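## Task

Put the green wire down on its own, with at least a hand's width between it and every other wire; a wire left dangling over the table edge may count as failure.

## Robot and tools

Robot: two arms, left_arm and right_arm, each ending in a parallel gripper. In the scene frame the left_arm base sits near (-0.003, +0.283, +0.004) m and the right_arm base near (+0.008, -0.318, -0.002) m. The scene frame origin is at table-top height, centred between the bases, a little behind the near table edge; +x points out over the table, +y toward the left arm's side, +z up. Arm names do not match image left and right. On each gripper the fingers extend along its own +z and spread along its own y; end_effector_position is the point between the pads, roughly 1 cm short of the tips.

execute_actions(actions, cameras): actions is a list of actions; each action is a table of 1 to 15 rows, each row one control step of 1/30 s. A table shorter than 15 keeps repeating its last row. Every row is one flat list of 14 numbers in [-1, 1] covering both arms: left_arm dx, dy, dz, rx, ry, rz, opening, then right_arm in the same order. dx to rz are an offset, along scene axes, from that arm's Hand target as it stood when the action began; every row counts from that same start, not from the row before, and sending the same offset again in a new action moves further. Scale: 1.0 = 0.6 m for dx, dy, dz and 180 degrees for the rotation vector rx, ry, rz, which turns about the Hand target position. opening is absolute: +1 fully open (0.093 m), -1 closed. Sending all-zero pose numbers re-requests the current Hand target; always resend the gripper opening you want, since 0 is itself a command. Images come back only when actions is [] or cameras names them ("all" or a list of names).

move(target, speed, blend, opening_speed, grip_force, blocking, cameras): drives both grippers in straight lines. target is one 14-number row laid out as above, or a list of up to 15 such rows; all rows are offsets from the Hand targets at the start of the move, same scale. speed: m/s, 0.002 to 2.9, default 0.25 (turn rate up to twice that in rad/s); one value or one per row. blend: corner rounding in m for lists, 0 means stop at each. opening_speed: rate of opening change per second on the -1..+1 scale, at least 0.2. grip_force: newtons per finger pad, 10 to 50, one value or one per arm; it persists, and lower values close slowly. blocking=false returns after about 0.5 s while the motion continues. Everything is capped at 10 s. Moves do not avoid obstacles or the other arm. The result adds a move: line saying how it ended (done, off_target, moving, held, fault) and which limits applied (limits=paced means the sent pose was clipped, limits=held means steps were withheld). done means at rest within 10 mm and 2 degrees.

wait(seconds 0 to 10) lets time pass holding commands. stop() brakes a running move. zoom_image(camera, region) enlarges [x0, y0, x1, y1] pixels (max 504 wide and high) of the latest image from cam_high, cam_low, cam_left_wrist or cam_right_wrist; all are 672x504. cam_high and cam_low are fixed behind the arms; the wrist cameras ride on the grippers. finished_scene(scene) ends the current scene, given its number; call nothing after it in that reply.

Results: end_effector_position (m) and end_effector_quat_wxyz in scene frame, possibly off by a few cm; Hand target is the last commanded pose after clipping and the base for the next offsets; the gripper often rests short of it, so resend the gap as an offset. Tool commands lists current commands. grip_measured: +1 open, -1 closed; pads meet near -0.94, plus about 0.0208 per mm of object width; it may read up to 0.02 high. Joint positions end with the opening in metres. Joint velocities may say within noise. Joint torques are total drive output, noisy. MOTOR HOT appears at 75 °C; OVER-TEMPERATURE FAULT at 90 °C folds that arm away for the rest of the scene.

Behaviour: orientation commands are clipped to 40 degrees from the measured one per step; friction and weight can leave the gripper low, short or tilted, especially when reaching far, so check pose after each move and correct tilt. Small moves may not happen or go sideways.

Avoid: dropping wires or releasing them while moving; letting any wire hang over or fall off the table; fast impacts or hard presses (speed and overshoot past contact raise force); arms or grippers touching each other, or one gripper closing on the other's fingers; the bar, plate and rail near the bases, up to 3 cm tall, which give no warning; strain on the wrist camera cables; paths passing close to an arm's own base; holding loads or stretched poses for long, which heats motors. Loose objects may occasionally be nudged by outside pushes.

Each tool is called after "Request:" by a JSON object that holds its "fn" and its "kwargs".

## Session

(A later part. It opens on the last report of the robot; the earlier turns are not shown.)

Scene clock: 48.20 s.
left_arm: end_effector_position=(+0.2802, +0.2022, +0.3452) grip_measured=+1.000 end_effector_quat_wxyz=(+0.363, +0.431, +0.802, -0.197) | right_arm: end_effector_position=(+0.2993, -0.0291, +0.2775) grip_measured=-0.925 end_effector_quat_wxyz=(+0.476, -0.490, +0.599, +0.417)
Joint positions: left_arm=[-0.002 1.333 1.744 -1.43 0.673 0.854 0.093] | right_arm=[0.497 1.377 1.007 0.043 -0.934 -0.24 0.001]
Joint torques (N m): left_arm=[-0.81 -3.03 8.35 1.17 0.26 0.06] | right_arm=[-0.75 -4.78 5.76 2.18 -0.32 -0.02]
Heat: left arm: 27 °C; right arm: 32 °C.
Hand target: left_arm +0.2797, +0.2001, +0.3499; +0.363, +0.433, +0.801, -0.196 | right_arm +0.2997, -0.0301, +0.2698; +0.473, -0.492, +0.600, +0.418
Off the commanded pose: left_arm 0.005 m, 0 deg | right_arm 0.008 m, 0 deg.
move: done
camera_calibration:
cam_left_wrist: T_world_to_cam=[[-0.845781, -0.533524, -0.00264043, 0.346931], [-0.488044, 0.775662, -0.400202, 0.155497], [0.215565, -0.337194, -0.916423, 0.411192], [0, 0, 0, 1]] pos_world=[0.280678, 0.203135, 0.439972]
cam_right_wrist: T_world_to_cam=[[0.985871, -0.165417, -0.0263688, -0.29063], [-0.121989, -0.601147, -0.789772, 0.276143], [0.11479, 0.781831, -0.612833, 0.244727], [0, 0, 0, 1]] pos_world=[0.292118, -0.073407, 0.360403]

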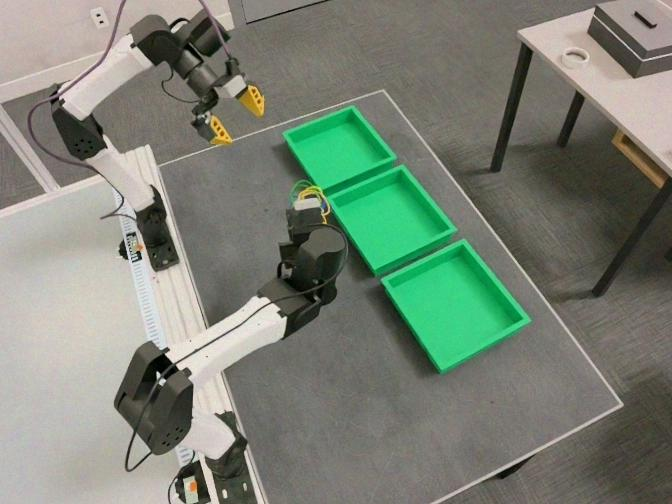

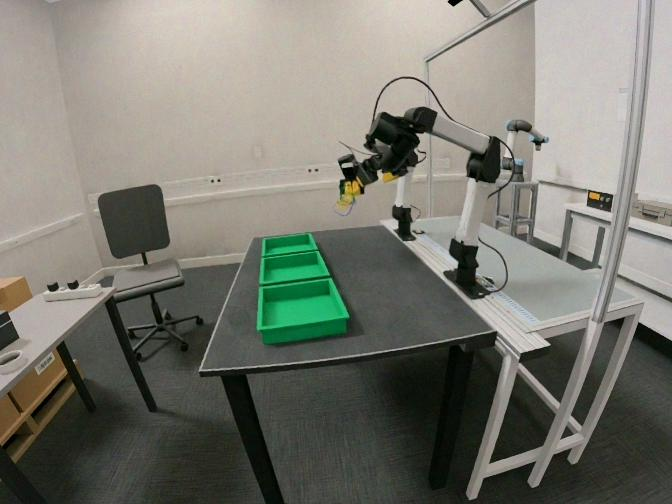

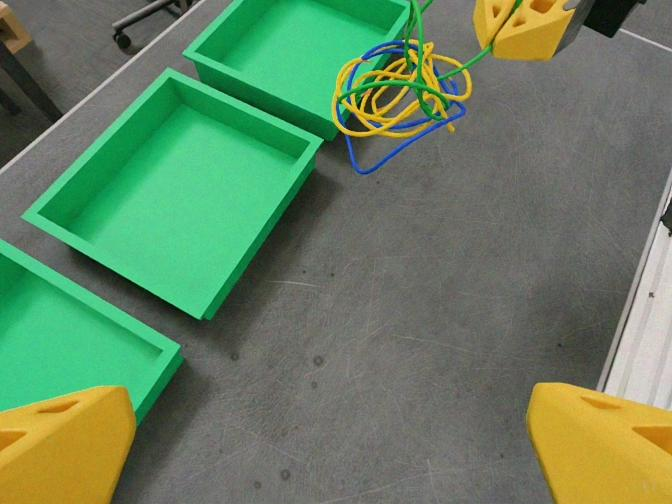

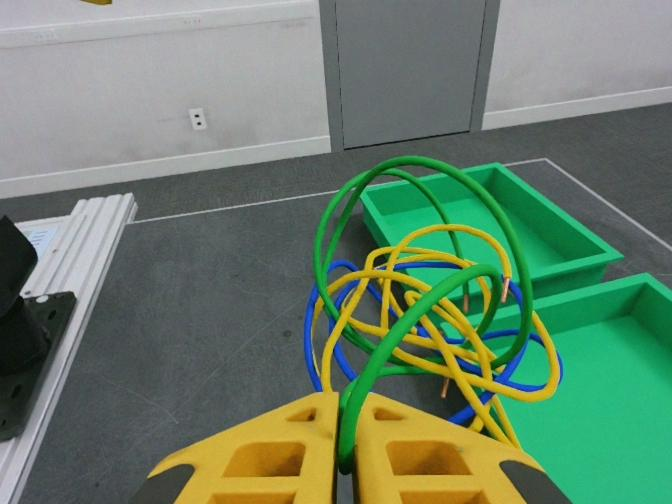

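Request:
{"fn": "zoom_image", "kwargs": {"camera": "cam_left_wrist", "region": [320, 0, 500, 180]}}

Request:
{"fn": "zoom_image", "kwargs": {"camera": "cam_right_wrist", "region": [290, 140, 580, 430]}}

Scaled by 2.800.

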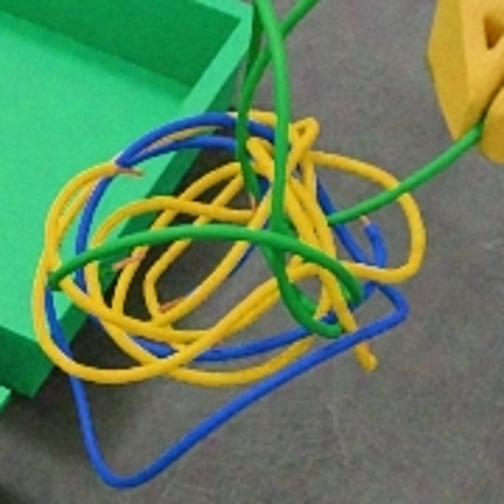

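Scaled by 1.738.

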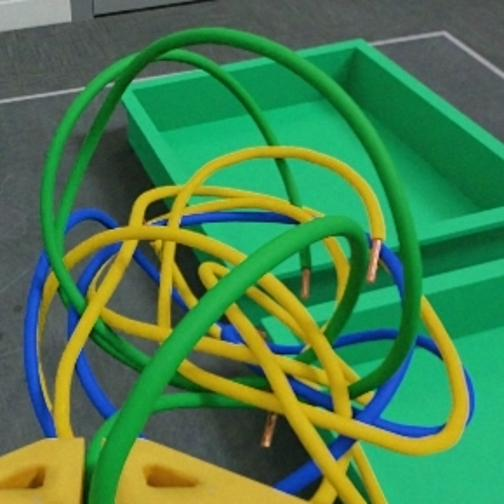

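Request:
{"fn": "zoom_image", "kwargs": {"camera": "cam_low", "region": [310, 150, 390, 230]}}

Request:
{"fn": "zoom_image", "kwargs": {"camera": "cam_high", "region": [270, 160, 350, 240]}}

Scaled by 6.300.

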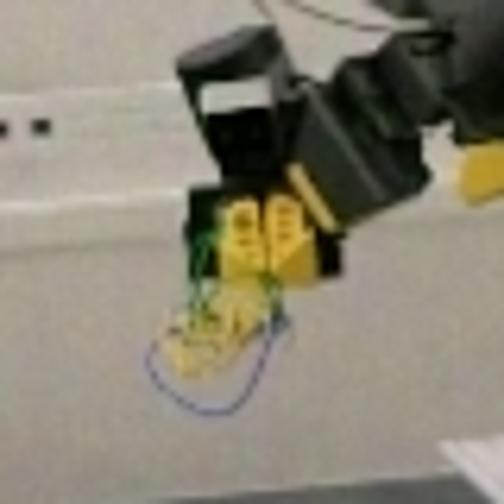

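Scaled by 6.300.

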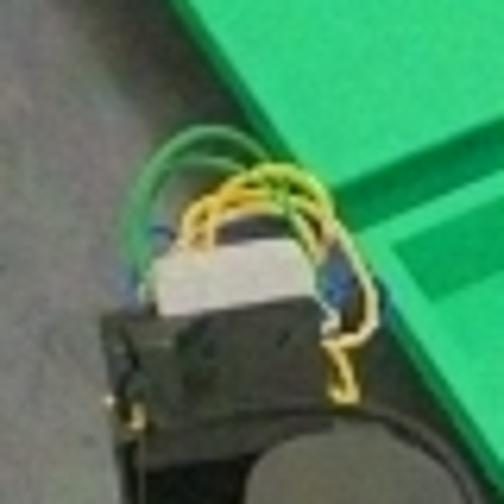

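Request:
{"fn": "move", "kwargs": {"target": [0.0505,-0.0668,-0.25,0.054,-0.513,-0.236,-0.2,0,0,0,0,0,0,-0.93], "speed": 0.25, "cameras": ["all"]}}

Scene clock: 55.70 s.
left_arm: end_effector_position=(+0.3148, +0.1602, +0.2062) grip_measured=-0.198 end_effector_quat_wxyz=(+0.692, +0.698, +0.119, +0.140) | right_arm: end_effector_position=(+0.2993, -0.0290, +0.2776) grip_measured=-0.925 end_effector_quat_wxyz=(+0.476, -0.491, +0.599, +0.417)
Joint positions: left_arm=[0.062 1.412 0.51 0.814 1.308 1.734 0.036] | right_arm=[0.497 1.377 1.007 0.043 -0.935 -0.24 0.001]
Joint torques (N m): left_arm=[0.8 -3.73 5.07 1.71 0.26 -0.05] | right_arm=[-0.72 -4.81 5.76 2.15 -0.33 -0.02]
Heat: left arm: 27 °C; right arm: 32 °C.
Hand target: left_arm +0.3099, +0.1600, +0.1999; +0.696, +0.696, +0.122, +0.123 | right_arm +0.2997, -0.0301, +0.2698; +0.473, -0.492, +0.599, +0.418
Off the commanded pose: left_arm 0.008 m, 2 deg | right_arm 0.008 m, 0 deg.
move: done
camera_calibration:
cam_left_wrist: T_world_to_cam=[[0.041765, 0.0304872, -0.998662, 0.188989], [0.689061, 0.722915, 0.0508863, -0.305735], [0.723499, -0.690264, 0.00918507, -0.0320297], [0, 0, 0, 1]] pos_world=[0.22595, 0.19315, 0.204588]
cam_right_wrist: T_world_to_cam=[[0.985956, -0.165007, -0.0257499, -0.290746], [-0.121195, -0.600871, -0.790105, 0.276116], [0.1149, 0.782129, -0.612431, 0.244644], [0, 0, 0, 1]] pos_world=[0.292017, -0.0734082, 0.360502]

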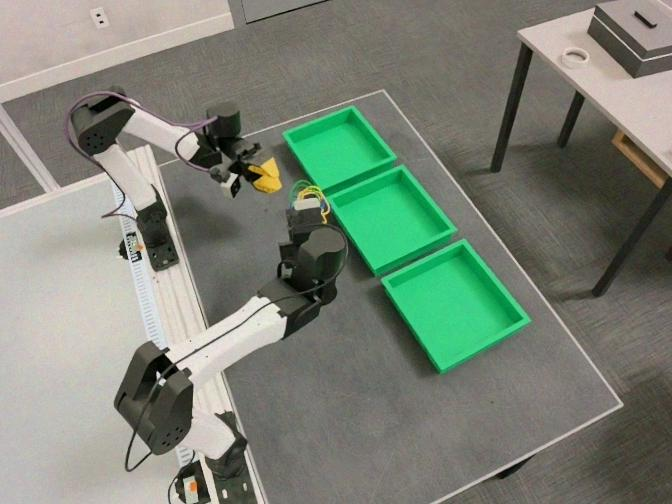

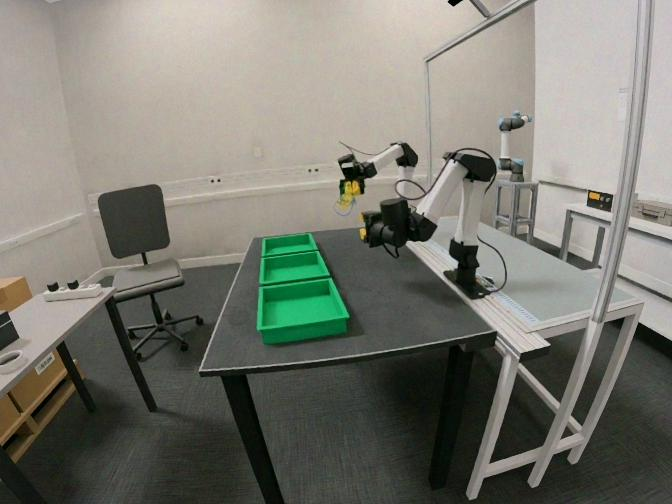

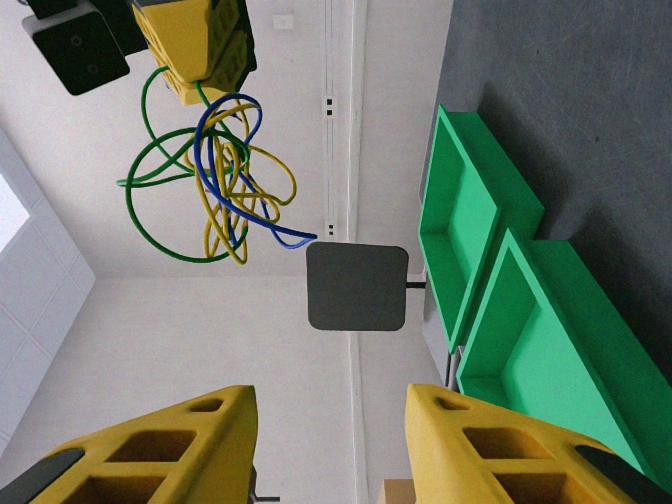

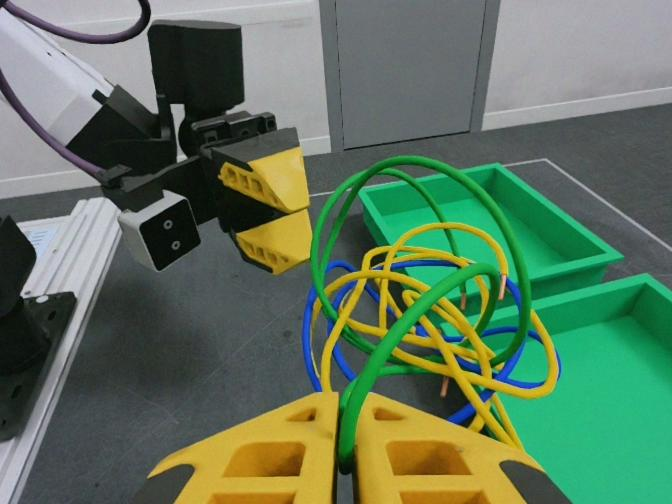

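Request:
{"fn": "zoom_image", "kwargs": {"camera": "cam_left_wrist", "region": [100, 50, 340, 290]}}

Scaled by 2.100.

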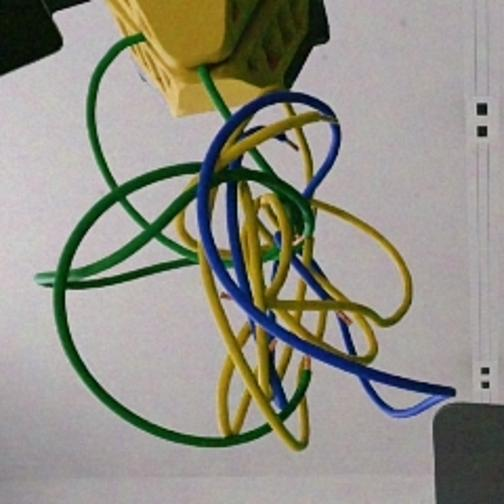

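Request:
{"fn": "move", "kwargs": {"target": [[0.087,-0.192,0.022,0,0,0,-0.1,0,0,0,0,0,0,-0.93],[0.087,-0.192,0.022,0,0,0,-0.95,0,0,0,0,0,0,-0.93]], "speed": [0.1,0.1], "opening_speed": 0.6, "cameras": ["cam_left_wrist", "cam_right_wrist"]}}

Scene clock: 60.90 s.
left_arm: end_effector_position=(+0.3596, +0.0507, +0.2090) grip_measured=-0.946 end_effector_quat_wxyz=(+0.692, +0.699, +0.126, +0.129) | right_arm: end_effector_position=(+0.2993, -0.0290, +0.2778) grip_measured=-0.925 end_effector_quat_wxyz=(+0.477, -0.491, +0.599, +0.417)
Joint positions: left_arm=[-0.318 1.634 0.711 0.871 0.934 1.665 0] | right_arm=[0.497 1.377 1.007 0.044 -0.935 -0.24 0.001]
Joint torques (N m): left_arm=[-0.75 -5.7 8.61 1.92 -0.03 -0.08] | right_arm=[-0.7 -4.74 5.75 2.16 -0.32 -0.04]
Heat: left arm: 28 °C; right arm: 32 °C.
Hand target: left_arm +0.3622, +0.0449, +0.2132; +0.696, +0.696, +0.122, +0.123 | right_arm +0.2997, -0.0301, +0.2698; +0.473, -0.492, +0.599, +0.418
Off the commanded pose: left_arm 0.008 m, 1 deg | right_arm 0.008 m, 0 deg.
move: done
camera_calibration:
cam_left_wrist: T_world_to_cam=[[0.0164547, 0.0283265, -0.999463, 0.202637], [0.694091, 0.719184, 0.0318101, -0.255209], [0.719699, -0.694242, -0.00782719, -0.134894], [0, 0, 0, 1]] pos_world=[0.270887, 0.0841534, 0.209591]
cam_right_wrist: T_world_to_cam=[[0.985971, -0.165008, -0.0251645, -0.290974], [-0.120682, -0.600567, -0.790414, 0.276118], [0.115312, 0.782363, -0.612055, 0.244545], [0, 0, 0, 1]] pos_world=[0.292016, -0.0735087, 0.360601]
Images, in order (width x height): cam_left_wrist 672x504, cam_right_wrist 672x504.

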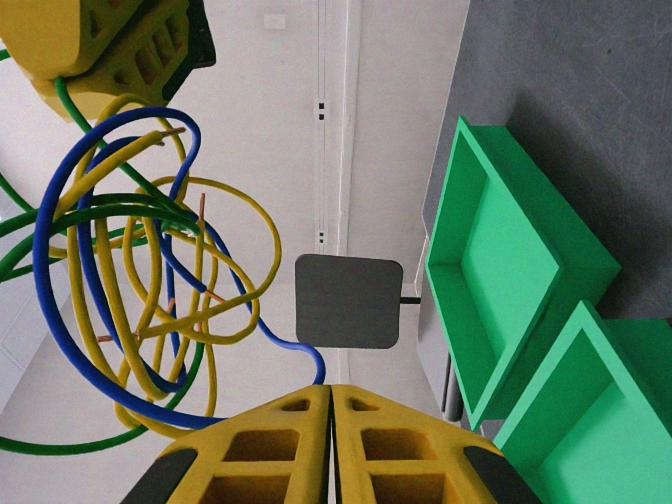

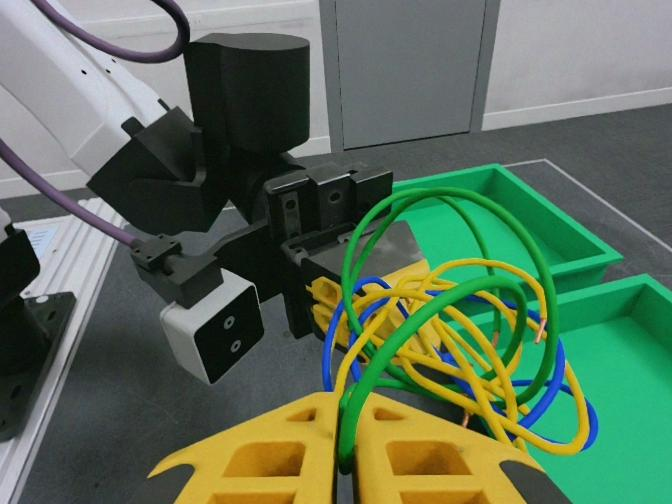

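Request:
{"fn": "move", "kwargs": {"target": [-0.03,0.08,0,0,0,0,-1,0,0,0,0,0,0,-0.93], "speed": 0.1, "cameras": ["cam_left_wrist", "cam_right_wrist"]}}

Scene clock: 62.37 s.
left_arm: end_effector_position=(+0.3525, +0.0919, +0.2097) grip_measured=-0.978 end_effector_quat_wxyz=(+0.694, +0.697, +0.129, +0.130) | right_arm: end_effector_position=(+0.2993, -0.0290, +0.2778) grip_measured=-0.925 end_effector_quat_wxyz=(+0.477, -0.491, +0.599, +0.417)
Joint positions: left_arm=[-0.189 1.57 0.651 0.867 1.057 1.665 0] | right_arm=[0.497 1.377 1.007 0.044 -0.935 -0.24 0.001]
Joint torques (N m): left_arm=[0.61 -8.94 5.07 1.72 0.2 -0.01] | right_arm=[-0.72 -4.77 5.72 2.16 -0.32 -0.02]
Heat: left arm: 28 °C; right arm: 32 °C.
Hand target: left_arm +0.3442, +0.0929, +0.2132; +0.696, +0.696, +0.122, +0.123 | right_arm +0.2997, -0.0301, +0.2698; +0.473, -0.492, +0.599, +0.418
Off the commanded pose: left_arm 0.009 m, 1 deg | right_arm 0.008 m, 0 deg.
move: done
camera_calibration:
cam_left_wrist: T_world_to_cam=[[0.0143719, 0.022509, -0.999643, 0.203708], [0.689869, 0.72346, 0.0262084, -0.277679], [0.723792, -0.689999, -0.00513078, -0.103545], [0, 0, 0, 1]] pos_world=[0.26358, 0.124859, 0.210382]
cam_right_wrist: T_world_to_cam=[[0.985971, -0.165008, -0.0251645, -0.290974], [-0.120682, -0.600567, -0.790414, 0.276118], [0.115312, 0.782363, -0.612055, 0.244545], [0, 0, 0, 1]] pos_world=[0.292016, -0.0735087, 0.360601]
Images, in order (width x height): cam_left_wrist 672x504, cam_right_wrist 672x504.

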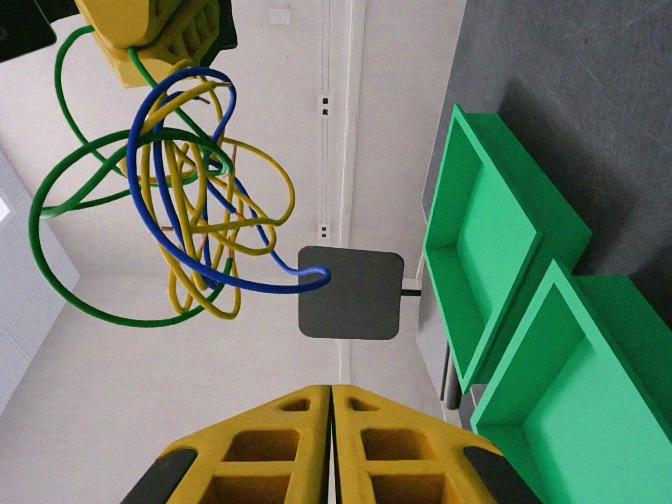

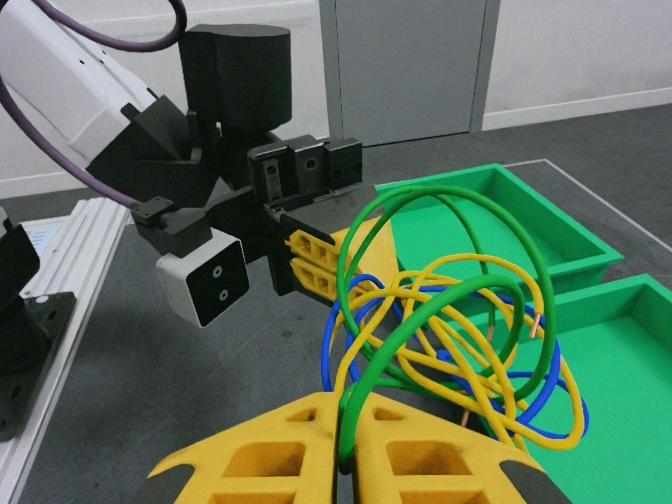

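Request:
{"fn": "move", "kwargs": {"target": [[0,0,0.01,0,0,0,-0.1,0,0,0,0,0,0,-0.93],[0.033,-0.12,0.0105,0,0,0,-0.1,0,0,0,0,0,0,-0.93],[0.033,-0.12,0.0105,0,0,0,-0.95,0,0,0,0,0,0,-0.93]], "speed": [0.1,0.1,0.1], "opening_speed": 0.8, "cameras": ["cam_left_wrist", "cam_right_wrist"]}}

Scene clock: 66.87 s.
left_arm: end_effector_position=(+0.3615, +0.0272, +0.2133) grip_measured=-0.946 end_effector_quat_wxyz=(+0.690, +0.701, +0.128, +0.126) | right_arm: end_effector_position=(+0.2993, -0.0290, +0.2778) grip_measured=-0.925 end_effector_quat_wxyz=(+0.477, -0.491, +0.599, +0.417)
Joint positions: left_arm=[-0.389 1.651 0.756 0.837 0.863 1.661 0] | right_arm=[0.497 1.377 1.007 0.044 -0.935 -0.24 0.001]
Joint torques (N m): left_arm=[-0.87 -6.24 8.85 2.07 -0.07 -0.1] | right_arm=[-0.76 -4.74 5.75 2.14 -0.32 -0.02]
Heat: left arm: 28 °C; right arm: 32 °C.
Hand target: left_arm +0.3639, +0.0209, +0.2194; +0.696, +0.697, +0.122, +0.123 | right_arm +0.2997, -0.0301, +0.2698; +0.473, -0.492, +0.600, +0.418
Off the commanded pose: left_arm 0.009 m, 1 deg | right_arm 0.008 m, 0 deg.
move: done
camera_calibration:
cam_left_wrist: T_world_to_cam=[[0.00756738, 0.0321982, -0.999453, 0.210665], [0.694723, 0.718716, 0.0284141, -0.239212], [0.719238, -0.694558, -0.01693, -0.150446], [0, 0, 0, 1]] pos_world=[0.272798, 0.0606493, 0.214799]
cam_right_wrist: T_world_to_cam=[[0.985971, -0.165008, -0.0251645, -0.290974], [-0.120682, -0.600567, -0.790414, 0.276118], [0.115312, 0.782363, -0.612055, 0.244545], [0, 0, 0, 1]] pos_world=[0.292016, -0.0735087, 0.360601]
Images, in order (width x height): cam_left_wrist 672x504, cam_right_wrist 672x504.

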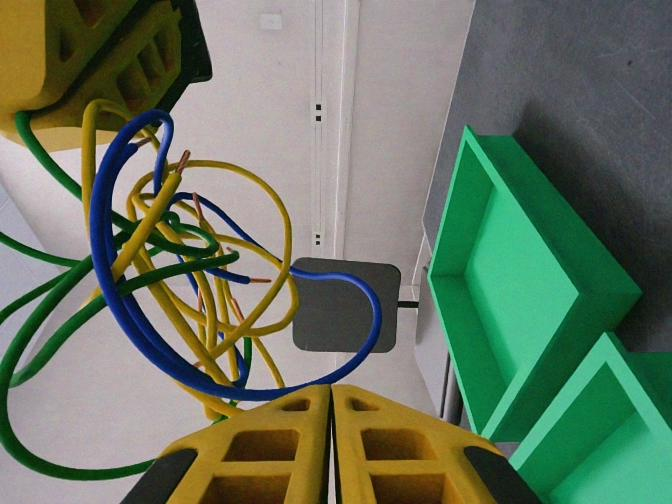

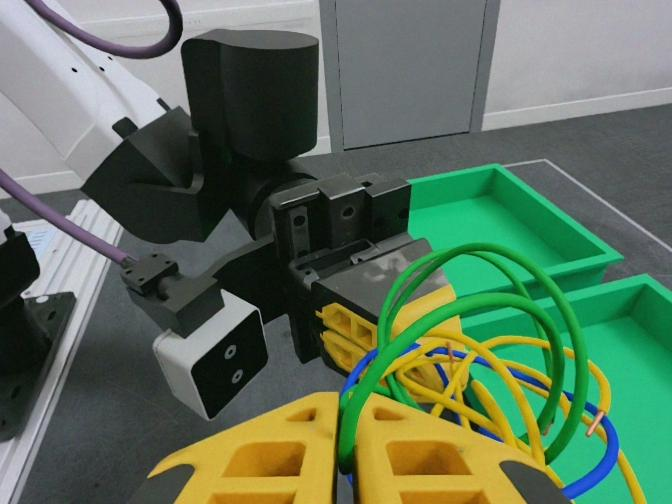

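Request:
{"fn": "move", "kwargs": {"target": [-0.03,0.1,0,0,0,0,-1,0,0,0,0,0,0,-0.93], "speed": 0.08, "cameras": ["cam_left_wrist", "cam_right_wrist"]}}

Scene clock: 68.67 s.
left_arm: end_effector_position=(+0.3544, +0.0797, +0.2152) grip_measured=-0.978 end_effector_quat_wxyz=(+0.693, +0.697, +0.130, +0.129) | right_arm: end_effector_position=(+0.2993, -0.0290, +0.2778) grip_measured=-0.925 end_effector_quat_wxyz=(+0.477, -0.491, +0.599, +0.417)
Joint positions: left_arm=[-0.231 1.567 0.676 0.838 1.016 1.661 0] | right_arm=[0.497 1.377 1.007 0.044 -0.935 -0.24 0.001]
Joint torques (N m): left_arm=[0.53 -9.21 5.29 1.79 0.2 -0.01] | right_arm=[-0.77 -4.81 5.79 2.14 -0.32 -0.03]
Heat: left arm: 28 °C; right arm: 32 °C.
Hand target: left_arm +0.3460, +0.0809, +0.2195; +0.696, +0.696, +0.122, +0.123 | right_arm +0.2997, -0.0301, +0.2698; +0.473, -0.492, +0.600, +0.418
Off the commanded pose: left_arm 0.010 m, 1 deg | right_arm 0.008 m, 0 deg.
move: done
camera_calibration:
cam_left_wrist: T_world_to_cam=[[0.00933113, 0.0231735, -0.999688, 0.211131], [0.689813, 0.723615, 0.0232127, -0.269604], [0.723927, -0.689815, -0.00923323, -0.112551], [0, 0, 0, 1]] pos_world=[0.265485, 0.112558, 0.216284]
cam_right_wrist: T_world_to_cam=[[0.985971, -0.165008, -0.0251645, -0.290974], [-0.120682, -0.600567, -0.790414, 0.276118], [0.115312, 0.782363, -0.612055, 0.244545], [0, 0, 0, 1]] pos_world=[0.292016, -0.0735087, 0.360601]
Images, in order (width x height): cam_left_wrist 672x504, cam_right_wrist 672x504.

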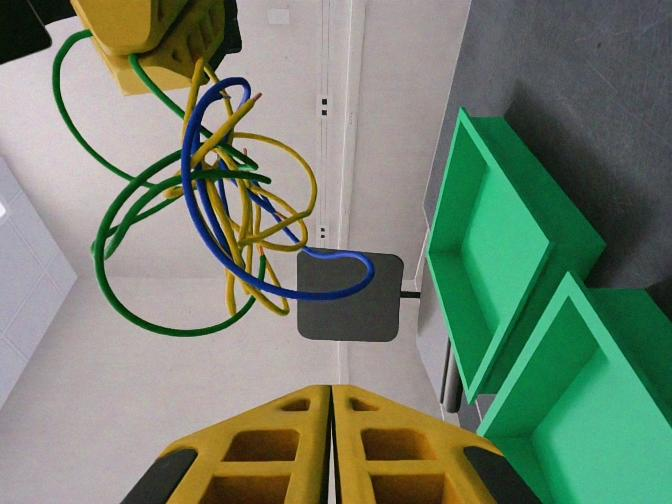

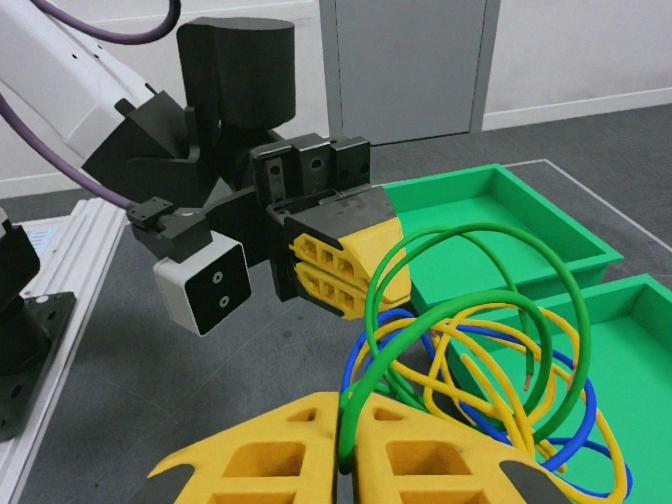

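Request:
{"fn": "move", "kwargs": {"target": [[0,0,-0.01,0,0,0,-0.35,0,0,0,0,0,0,-0.93],[0.045,-0.1165,-0.01,0,0,0,-0.35,0,0,0,0,0,0,-0.93]], "speed": [0.1,0.1], "opening_speed": 0.8, "cameras": ["cam_left_wrist", "cam_right_wrist"]}}

Scene clock: 71.53 s.
left_arm: end_effector_position=(+0.3706, +0.0175, +0.2084) grip_measured=-0.351 end_effector_quat_wxyz=(+0.691, +0.700, +0.127, +0.128) | right_arm: end_effector_position=(+0.2993, -0.0290, +0.2778) grip_measured=-0.925 end_effector_quat_wxyz=(+0.477, -0.491, +0.599, +0.417)
Joint positions: left_arm=[-0.406 1.709 0.794 0.861 0.846 1.66 0.028] | right_arm=[0.497 1.377 1.007 0.044 -0.935 -0.24 0.001]
Joint torques (N m): left_arm=[-0.77 -6.52 8.79 2.07 -0.06 -0.09] | right_arm=[-0.75 -4.75 5.74 2.15 -0.31 -0.01]
Heat: left arm: 29 °C; right arm: 32 °C.
Hand target: left_arm +0.3730, +0.0110, +0.2135; +0.696, +0.696, +0.122, +0.123 | right_arm +0.2997, -0.0301, +0.2697; +0.473, -0.492, +0.600, +0.418
Off the commanded pose: left_arm 0.009 m, 1 deg | right_arm 0.008 m, 0 deg.
move: done
camera_calibration:
cam_left_wrist: T_world_to_cam=[[0.0111208, 0.0314089, -0.999445, 0.204741], [0.694747, 0.718615, 0.0303139, -0.238954], [0.719168, -0.694699, -0.0138297, -0.164438], [0, 0, 0, 1]] pos_world=[0.281994, 0.0510502, 0.209597]
cam_right_wrist: T_world_to_cam=[[0.985971, -0.165008, -0.0251645, -0.290974], [-0.120682, -0.600567, -0.790414, 0.276118], [0.115312, 0.782363, -0.612055, 0.244545], [0, 0, 0, 1]] pos_world=[0.292016, -0.0735087, 0.360601]
Images, in order (width x height): cam_left_wrist 672x504, cam_right_wrist 672x504.

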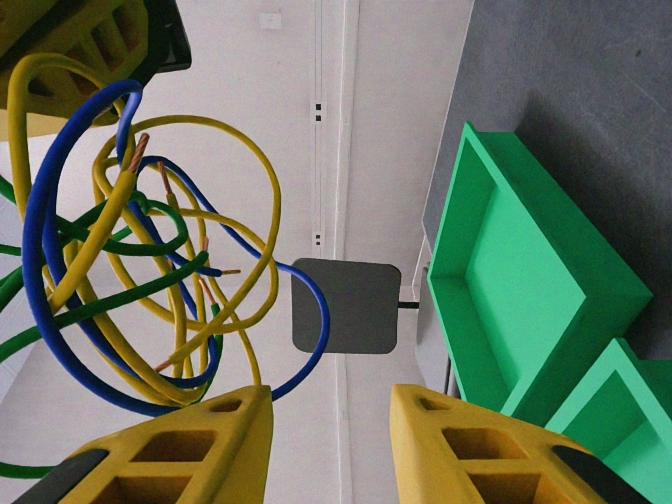

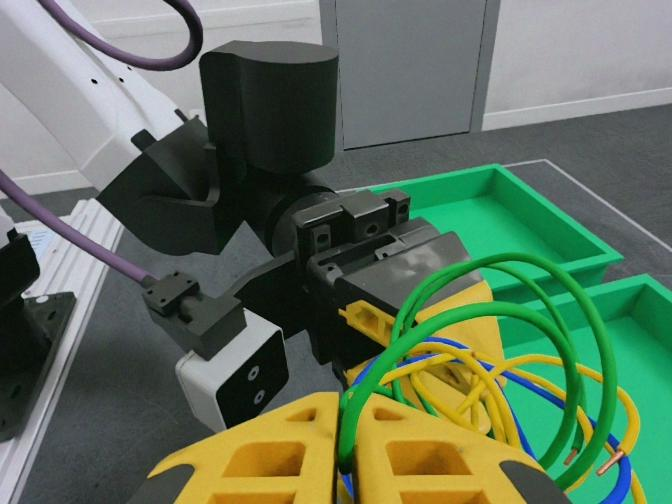

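Request:
{"fn": "move", "kwargs": {"target": [[-0.06,0.2,0,0,0,0,-0.35,0,0,0,0,0,0,-0.93],[-0.06,0.25,0.25,0,0,0,-0.35,0,-0.08,-0.2,-0.19,0,0,-0.93]], "speed": [0.12,0.15], "cameras": ["cam_left_wrist", "cam_right_wrist"]}}

Scene clock: 77.83 s.
left_arm: end_effector_position=(+0.3447, +0.1601, +0.3448) grip_measured=-0.351 end_effector_quat_wxyz=(+0.693, +0.696, +0.151, +0.108) | right_arm: end_effector_position=(+0.2954, -0.0811, +0.1435) grip_measured=-0.925 end_effector_quat_wxyz=(+0.304, -0.603, +0.701, +0.229)
Joint positions: left_arm=[0.033 1.301 1.044 0.129 1.278 1.681 0.028] | right_arm=[0.485 1.493 1.072 -0.601 -0.6 -0.819 0.001]
Joint torques (N m): left_arm=[0.8 -7.17 10.21 1.56 0.28 0.16] | right_arm=[0.34 -5.19 9.39 1.24 -0.33 -0.03]
Heat: left arm: 29 °C; right arm: 32 °C.
Hand target: left_arm +0.3370, +0.1610, +0.3634; +0.696, +0.696, +0.122, +0.123 | right_arm +0.2997, -0.0782, +0.1499; +0.307, -0.610, +0.696, +0.223
Off the commanded pose: left_arm 0.020 m, 4 deg | right_arm 0.008 m, 1 deg.
move: off_target (left_arm)
camera_calibration:
cam_left_wrist: T_world_to_cam=[[-0.0467747, 0.0110567, -0.998844, 0.359906], [0.689714, 0.723674, -0.0242878, -0.307737], [0.722569, -0.690053, -0.0414756, -0.0371727], [0, 0, 0, 1]] pos_world=[0.255945, 0.193071, 0.350474]
cam_right_wrist: T_world_to_cam=[[0.986181, -0.158821, 0.047144, -0.309045], [-0.136292, -0.939541, -0.314146, 0.0471162], [0.0941865, 0.303379, -0.948204, 0.219181], [0, 0, 0, 1]] pos_world=[0.290552, -0.0713099, 0.237199]
Images, in order (width x height): cam_left_wrist 672x504, cam_right_wrist 672x504.

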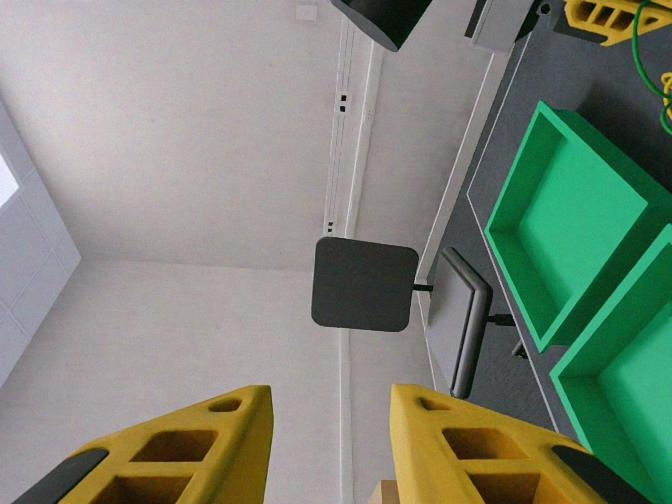

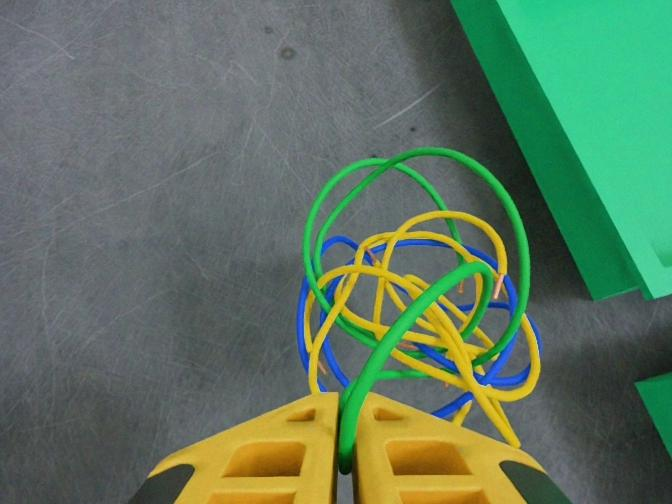

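Request:
{"fn": "move", "kwargs": {"target": [[-0.07,0.1,0,0,0,0,-0.35,0,0,-0.158,0,0,0,-0.93],[-0.07,0.1,0,0,0,0,-0.35,0,0,-0.158,0,0,0,-0.6],[-0.07,0.1,0,0,0,0,-0.35,0,-0.12,-0.05,0,0,0,-0.6],[-0.07,0.1,0,0,0,0,-0.35,0,-0.25,0.05,0,0,0,-0.6]], "speed": [0.08,0.08,0.08,0.2], "opening_speed": 0.4, "cameras": ["cam_right_wrist"]}}

Scene clock: 86.50 s.
left_arm: end_effector_position=(+0.3070, +0.2234, +0.3454) grip_measured=-0.351 end_effector_quat_wxyz=(+0.692, +0.690, +0.180, +0.116) | right_arm: end_effector_position=(+0.2967, -0.2281, +0.1746) grip_measured=-0.601 end_effector_quat_wxyz=(-0.304, +0.606, -0.700, -0.223)
Joint positions: left_arm=[0.297 1.198 1.062 -0.28 1.483 1.943 0.028] | right_arm=[-0.048 1.495 1.238 -1.187 -0.774 -1.481 0.016]
Joint torques (N m): left_arm=[0.98 -4.66 9.77 1.49 1 0.5] | right_arm=[-0.34 -4.59 8.27 0.31 -0.65 -0.05]
Heat: left arm: 29 °C; right arm: 33 °C.
Hand target: left_arm +0.2951, +0.2210, +0.3634; +0.696, +0.696, +0.123, +0.123 | right_arm +0.2998, -0.2281, +0.1799; +0.308, -0.610, +0.696, +0.223
Off the commanded pose: left_arm 0.022 m, 7 deg | right_arm 0.006 m, 1 deg.
joint sent to its limit (left arm) — joint 5 (wrist yaw), upper limit. The joint targets still meet the commanded pose.
move: off_target (left_arm)
camera_calibration:
cam_right_wrist: T_world_to_cam=[[0.98601, -0.156458, 0.0574928, -0.336312], [-0.131714, -0.942707, -0.306522, -0.084547], [0.102157, 0.294661, -0.950126, 0.289077], [0, 0, 0, 1]] pos_world=[0.29094, -0.217501, 0.268079]
Images, in order (width x height): cam_right_wrist 672x504.

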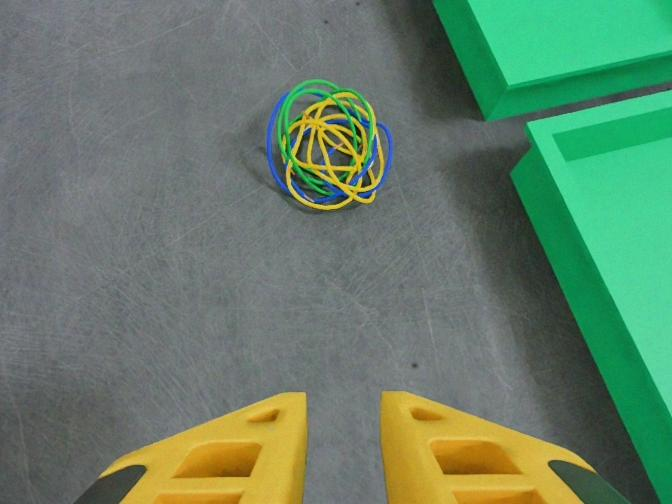

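Request:
{"fn": "zoom_image", "kwargs": {"camera": "cam_right_wrist", "region": [255, 70, 405, 220]}}

Scaled by 3.360.

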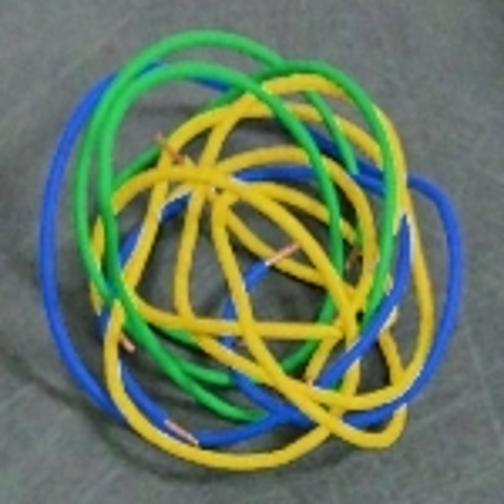

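Request:
{"fn": "move", "kwargs": {"target": [0,0,0.0,0,0,0,-0.35,0.029,0.173,-0.16,0,0,0,-0.6], "speed": 0.15, "cameras": ["cam_right_wrist"]}}

Request:
{"fn": "zoom_image", "kwargs": {"camera": "cam_right_wrist", "region": [200, 100, 500, 400]}}

Scene clock: 89.50 s.
left_arm: end_effector_position=(+0.3059, +0.2231, +0.3455) grip_measured=-0.351 end_effector_quat_wxyz=(+0.691, +0.691, +0.180, +0.116) | right_arm: end_effector_position=(+0.3197, -0.1233, +0.0916) grip_measured=-0.601 end_effector_quat_wxyz=(-0.316, +0.613, -0.689, -0.223)
Joint positions: left_arm=[0.297 1.198 1.07 -0.311 1.483 1.968 0.028] | right_arm=[0.318 1.597 0.964 -0.477 -0.683 -1.027 0.016]
Joint torques (N m): left_arm=[0.98 -4.4 10.04 1.47 1.02 0.54] | right_arm=[0.1 -5.89 4.85 1.34 -0.39 0.2]
Heat: left arm: 30 °C; right arm: 33 °C.
Hand target: left_arm +0.2951, +0.2210, +0.3635; +0.696, +0.696, +0.122, +0.123 | right_arm +0.3171, -0.1243, +0.0837; +0.307, -0.610, +0.696, +0.223
Off the commanded pose: left_arm 0.021 m, 7 deg | right_arm 0.008 m, 1 deg.
joint sent to its limit (left arm) — joint 5 (wrist yaw), upper limit. The joint targets still meet the commanded pose.
move: off_target (left_arm)
camera_calibration:
cam_right_wrist: T_world_to_cam=[[0.986747, -0.139786, 0.082397, -0.338273], [-0.106163, -0.940192, -0.32368, -0.0143817], [0.122715, 0.310643, -0.942572, 0.171695], [0, 0, 0, 1]] pos_world=[0.311194, -0.114143, 0.185053]
Images, in order (width x height): cam_right_wrist 672x504.

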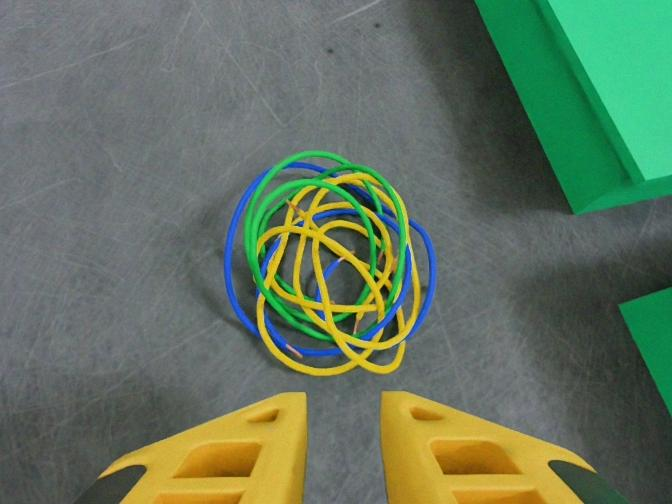

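Scaled by 1.680.

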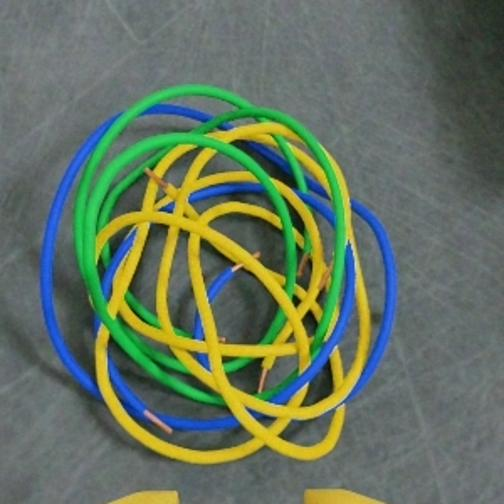

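Request:
{"fn": "move", "kwargs": {"target": [[0.008,-0.118,-0.106,-0.054,0.513,0.236,-0.35,0,-0.25,0.167,0,0,0,-0.6],[0.075,-0.368,-0.389,-0.114,0.646,0.646,-0.5,0,-0.25,0.167,0,0,0,-0.6]], "speed": [0.25,0.2], "cameras": ["cam_left_wrist", "cam_right_wrist"]}}

Scene clock: 102.77 s.
left_arm: end_effector_position=(+0.3431, +0.0087, +0.1332) grip_measured=-0.498 end_effector_quat_wxyz=(+0.007, +0.000, +1.000, +0.001) | right_arm: end_effector_position=(+0.3136, -0.2727, +0.1799) grip_measured=-0.601 end_effector_quat_wxyz=(-0.304, +0.608, -0.699, -0.224)
Joint positions: left_arm=[-0.754 2.284 2.284 -1.559 -0.061 -0.709 0.021] | right_arm=[-0.199 1.633 1.396 -1.36 -0.783 -1.698 0.016]
Joint torques (N m): left_arm=[-1.18 -10.99 8.57 0.28 -0.11 0] | right_arm=[-0.64 -5.41 8.02 -0.02 -0.66 -0.04]
Heat: left arm: 31 °C; right arm: 34 °C.
Hand target: left_arm +0.3400, +0.0001, +0.1300; +0.001, +0.001, +1.000, +0.000 | right_arm +0.3171, -0.2743, +0.1841; +0.307, -0.610, +0.696, +0.223
Off the commanded pose: left_arm 0.009 m, 1 deg | right_arm 0.006 m, 1 deg.
move: done
camera_calibration:
cam_left_wrist: T_world_to_cam=[[-0.0177537, -0.999795, 0.00977463, 0.0145821], [-0.909844, 0.0202084, 0.414459, 0.29426], [-0.414571, -0.00153521, -0.910016, 0.350465], [0, 0, 0, 1]] pos_world=[0.413282, 0.0091706, 0.196827]
cam_right_wrist: T_world_to_cam=[[0.986627, -0.152429, 0.0577255, -0.35937], [-0.127685, -0.942931, -0.307535, -0.123877], [0.101309, 0.296052, -0.949784, 0.306102], [0, 0, 0, 1]] pos_world=[0.307736, -0.262208, 0.273379]
Images, in order (width x height): cam_left_wrist 672x504, cam_right_wrist 672x504.

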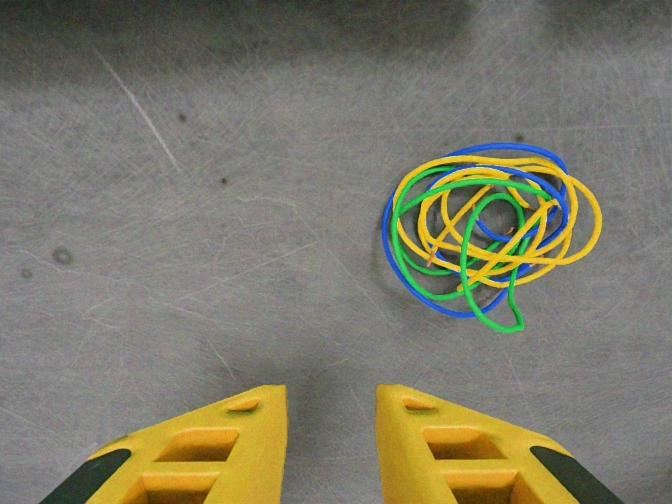

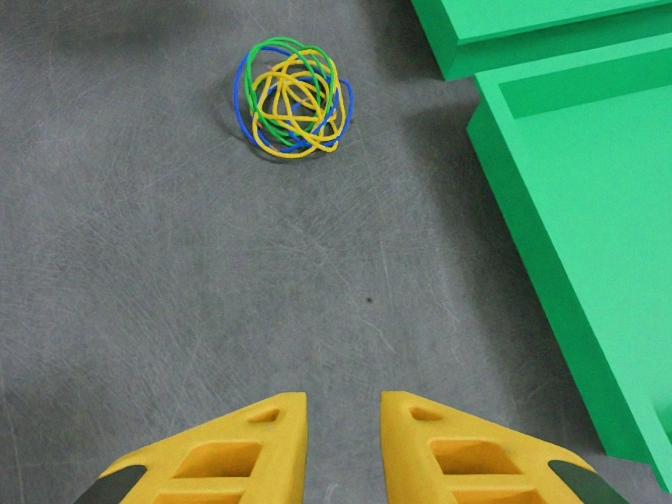

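Request:
{"fn": "zoom_image", "kwargs": {"camera": "cam_left_wrist", "region": [360, 120, 620, 350]}}

Scaled by 1.938.

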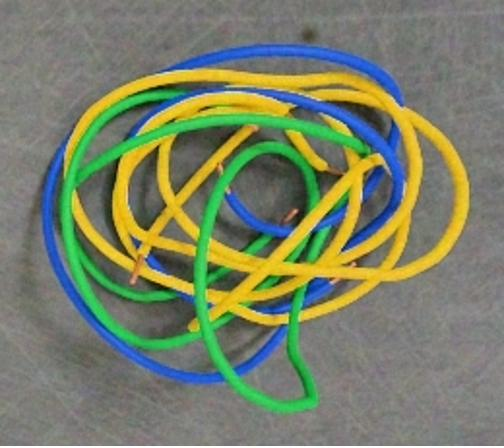

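Request:
{"fn": "move", "kwargs": {"target": [-0.0517,-0.1028,-0.085,0,0,0,-0.6,0,0,0,0,0,0,-0.6], "speed": 0.15, "cameras": ["cam_left_wrist"]}}

Scene clock: 111.60 s.
left_arm: end_effector_position=(+0.3124, -0.0564, +0.0883) grip_measured=-0.598 end_effector_quat_wxyz=(+0.008, +0.003, +1.000, -0.002) | right_arm: end_effector_position=(+0.3136, -0.2727, +0.1799) grip_measured=-0.601 end_effector_quat_wxyz=(-0.304, +0.608, -0.699, -0.224)
Joint positions: left_arm=[-0.899 2.376 2.249 -1.435 -0.06 -0.846 0.016] | right_arm=[-0.199 1.633 1.396 -1.36 -0.783 -1.698 0.016]
Joint torques (N m): left_arm=[-0.59 -12.1 6.27 0.48 -0.11 0] | right_arm=[-0.73 -5.35 8.06 0 -0.66 -0.03]
Heat: left arm: 32 °C; right arm: 34 °C.
Hand target: left_arm +0.3090, -0.0614, +0.0790; +0.001, +0.001, +1.000, +0.000 | right_arm +0.3171, -0.2743, +0.1841; +0.307, -0.610, +0.696, +0.223
Off the commanded pose: left_arm 0.011 m, 1 deg | right_arm 0.006 m, 1 deg.
move: off_target (left_arm)
camera_calibration:
cam_left_wrist: T_world_to_cam=[[-0.0250222, -0.99957, 0.0153066, -0.048751], [-0.91069, 0.0291073, 0.412064, 0.287273], [-0.412332, -0.00362881, -0.911026, 0.296094], [0, 0, 0, 1]] pos_world=[0.382486, -0.0560173, 0.15212]
Images, in order (width x height): cam_left_wrist 672x504.

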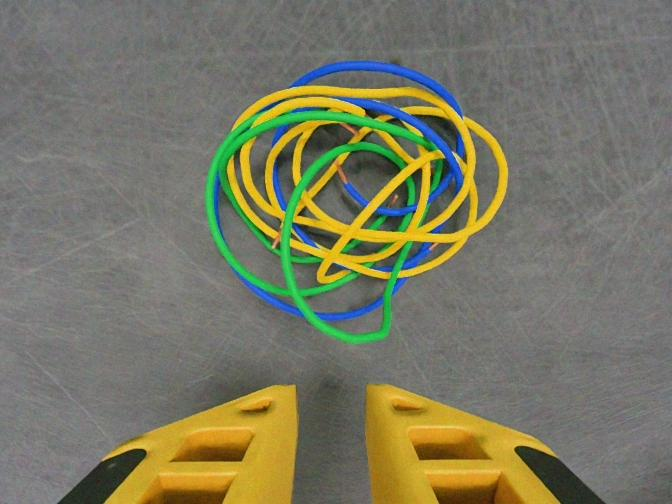

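Request:
{"fn": "move", "kwargs": {"target": [[0.0293,0.0248,-0.03,0,0,0,-0.6,0,0,0,0,0,0,-0.6],[0.0293,0.0248,-0.0967,0,0,0,-0.6,0,0,0,0,0,0,-0.6]], "speed": [0.12,0.06], "cameras": ["cam_left_wrist"]}}

Scene clock: 114.57 s.
left_arm: end_effector_position=(+0.3289, -0.0468, +0.0352) grip_measured=-0.598 end_effector_quat_wxyz=(+0.012, -0.004, +1.000, -0.006) | right_arm: end_effector_position=(+0.3136, -0.2727, +0.1799) grip_measured=-0.601 end_effector_quat_wxyz=(-0.304, +0.608, -0.699, -0.224)
Joint positions: left_arm=[-0.853 2.379 2.047 -1.217 -0.06 -0.814 0.016] | right_arm=[-0.199 1.633 1.396 -1.36 -0.783 -1.698 0.016]
Joint torques (N m): left_arm=[0.29 -11.7 5.57 0.55 -0.1 0.2] | right_arm=[-0.64 -5.34 7.98 -0.01 -0.66 -0.04]
Heat: left arm: 33 °C; right arm: 35 °C.
Hand target: left_arm +0.3266, -0.0466, +0.0211; +0.001, +0.001, +1.000, +0.000 | right_arm +0.3171, -0.2743, +0.1841; +0.307, -0.610, +0.696, +0.223
Off the commanded pose: left_arm 0.014 m, 1 deg | right_arm 0.006 m, 1 deg.
move: off_target (left_arm)
camera_calibration:
cam_left_wrist: T_world_to_cam=[[-0.0108168, -0.999682, 0.022772, -0.0429528], [-0.914125, 0.0191163, 0.404981, 0.324802], [-0.405288, -0.0164359, -0.914041, 0.251706], [0, 0, 0, 1]] pos_world=[0.398458, -0.0450112, 0.0995089]
Images, in order (width x height): cam_left_wrist 672x504.

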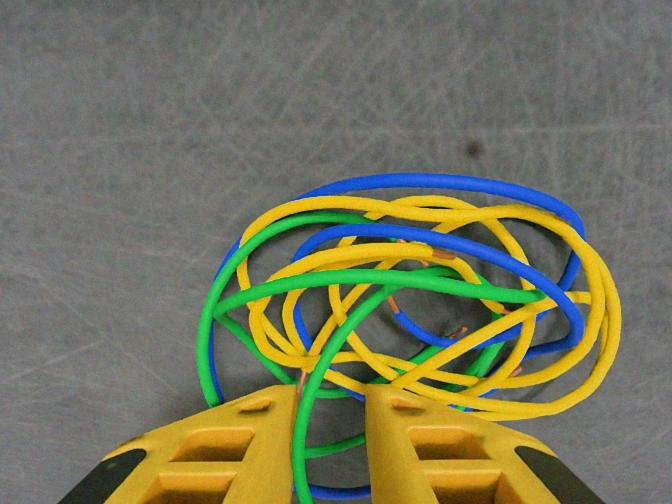

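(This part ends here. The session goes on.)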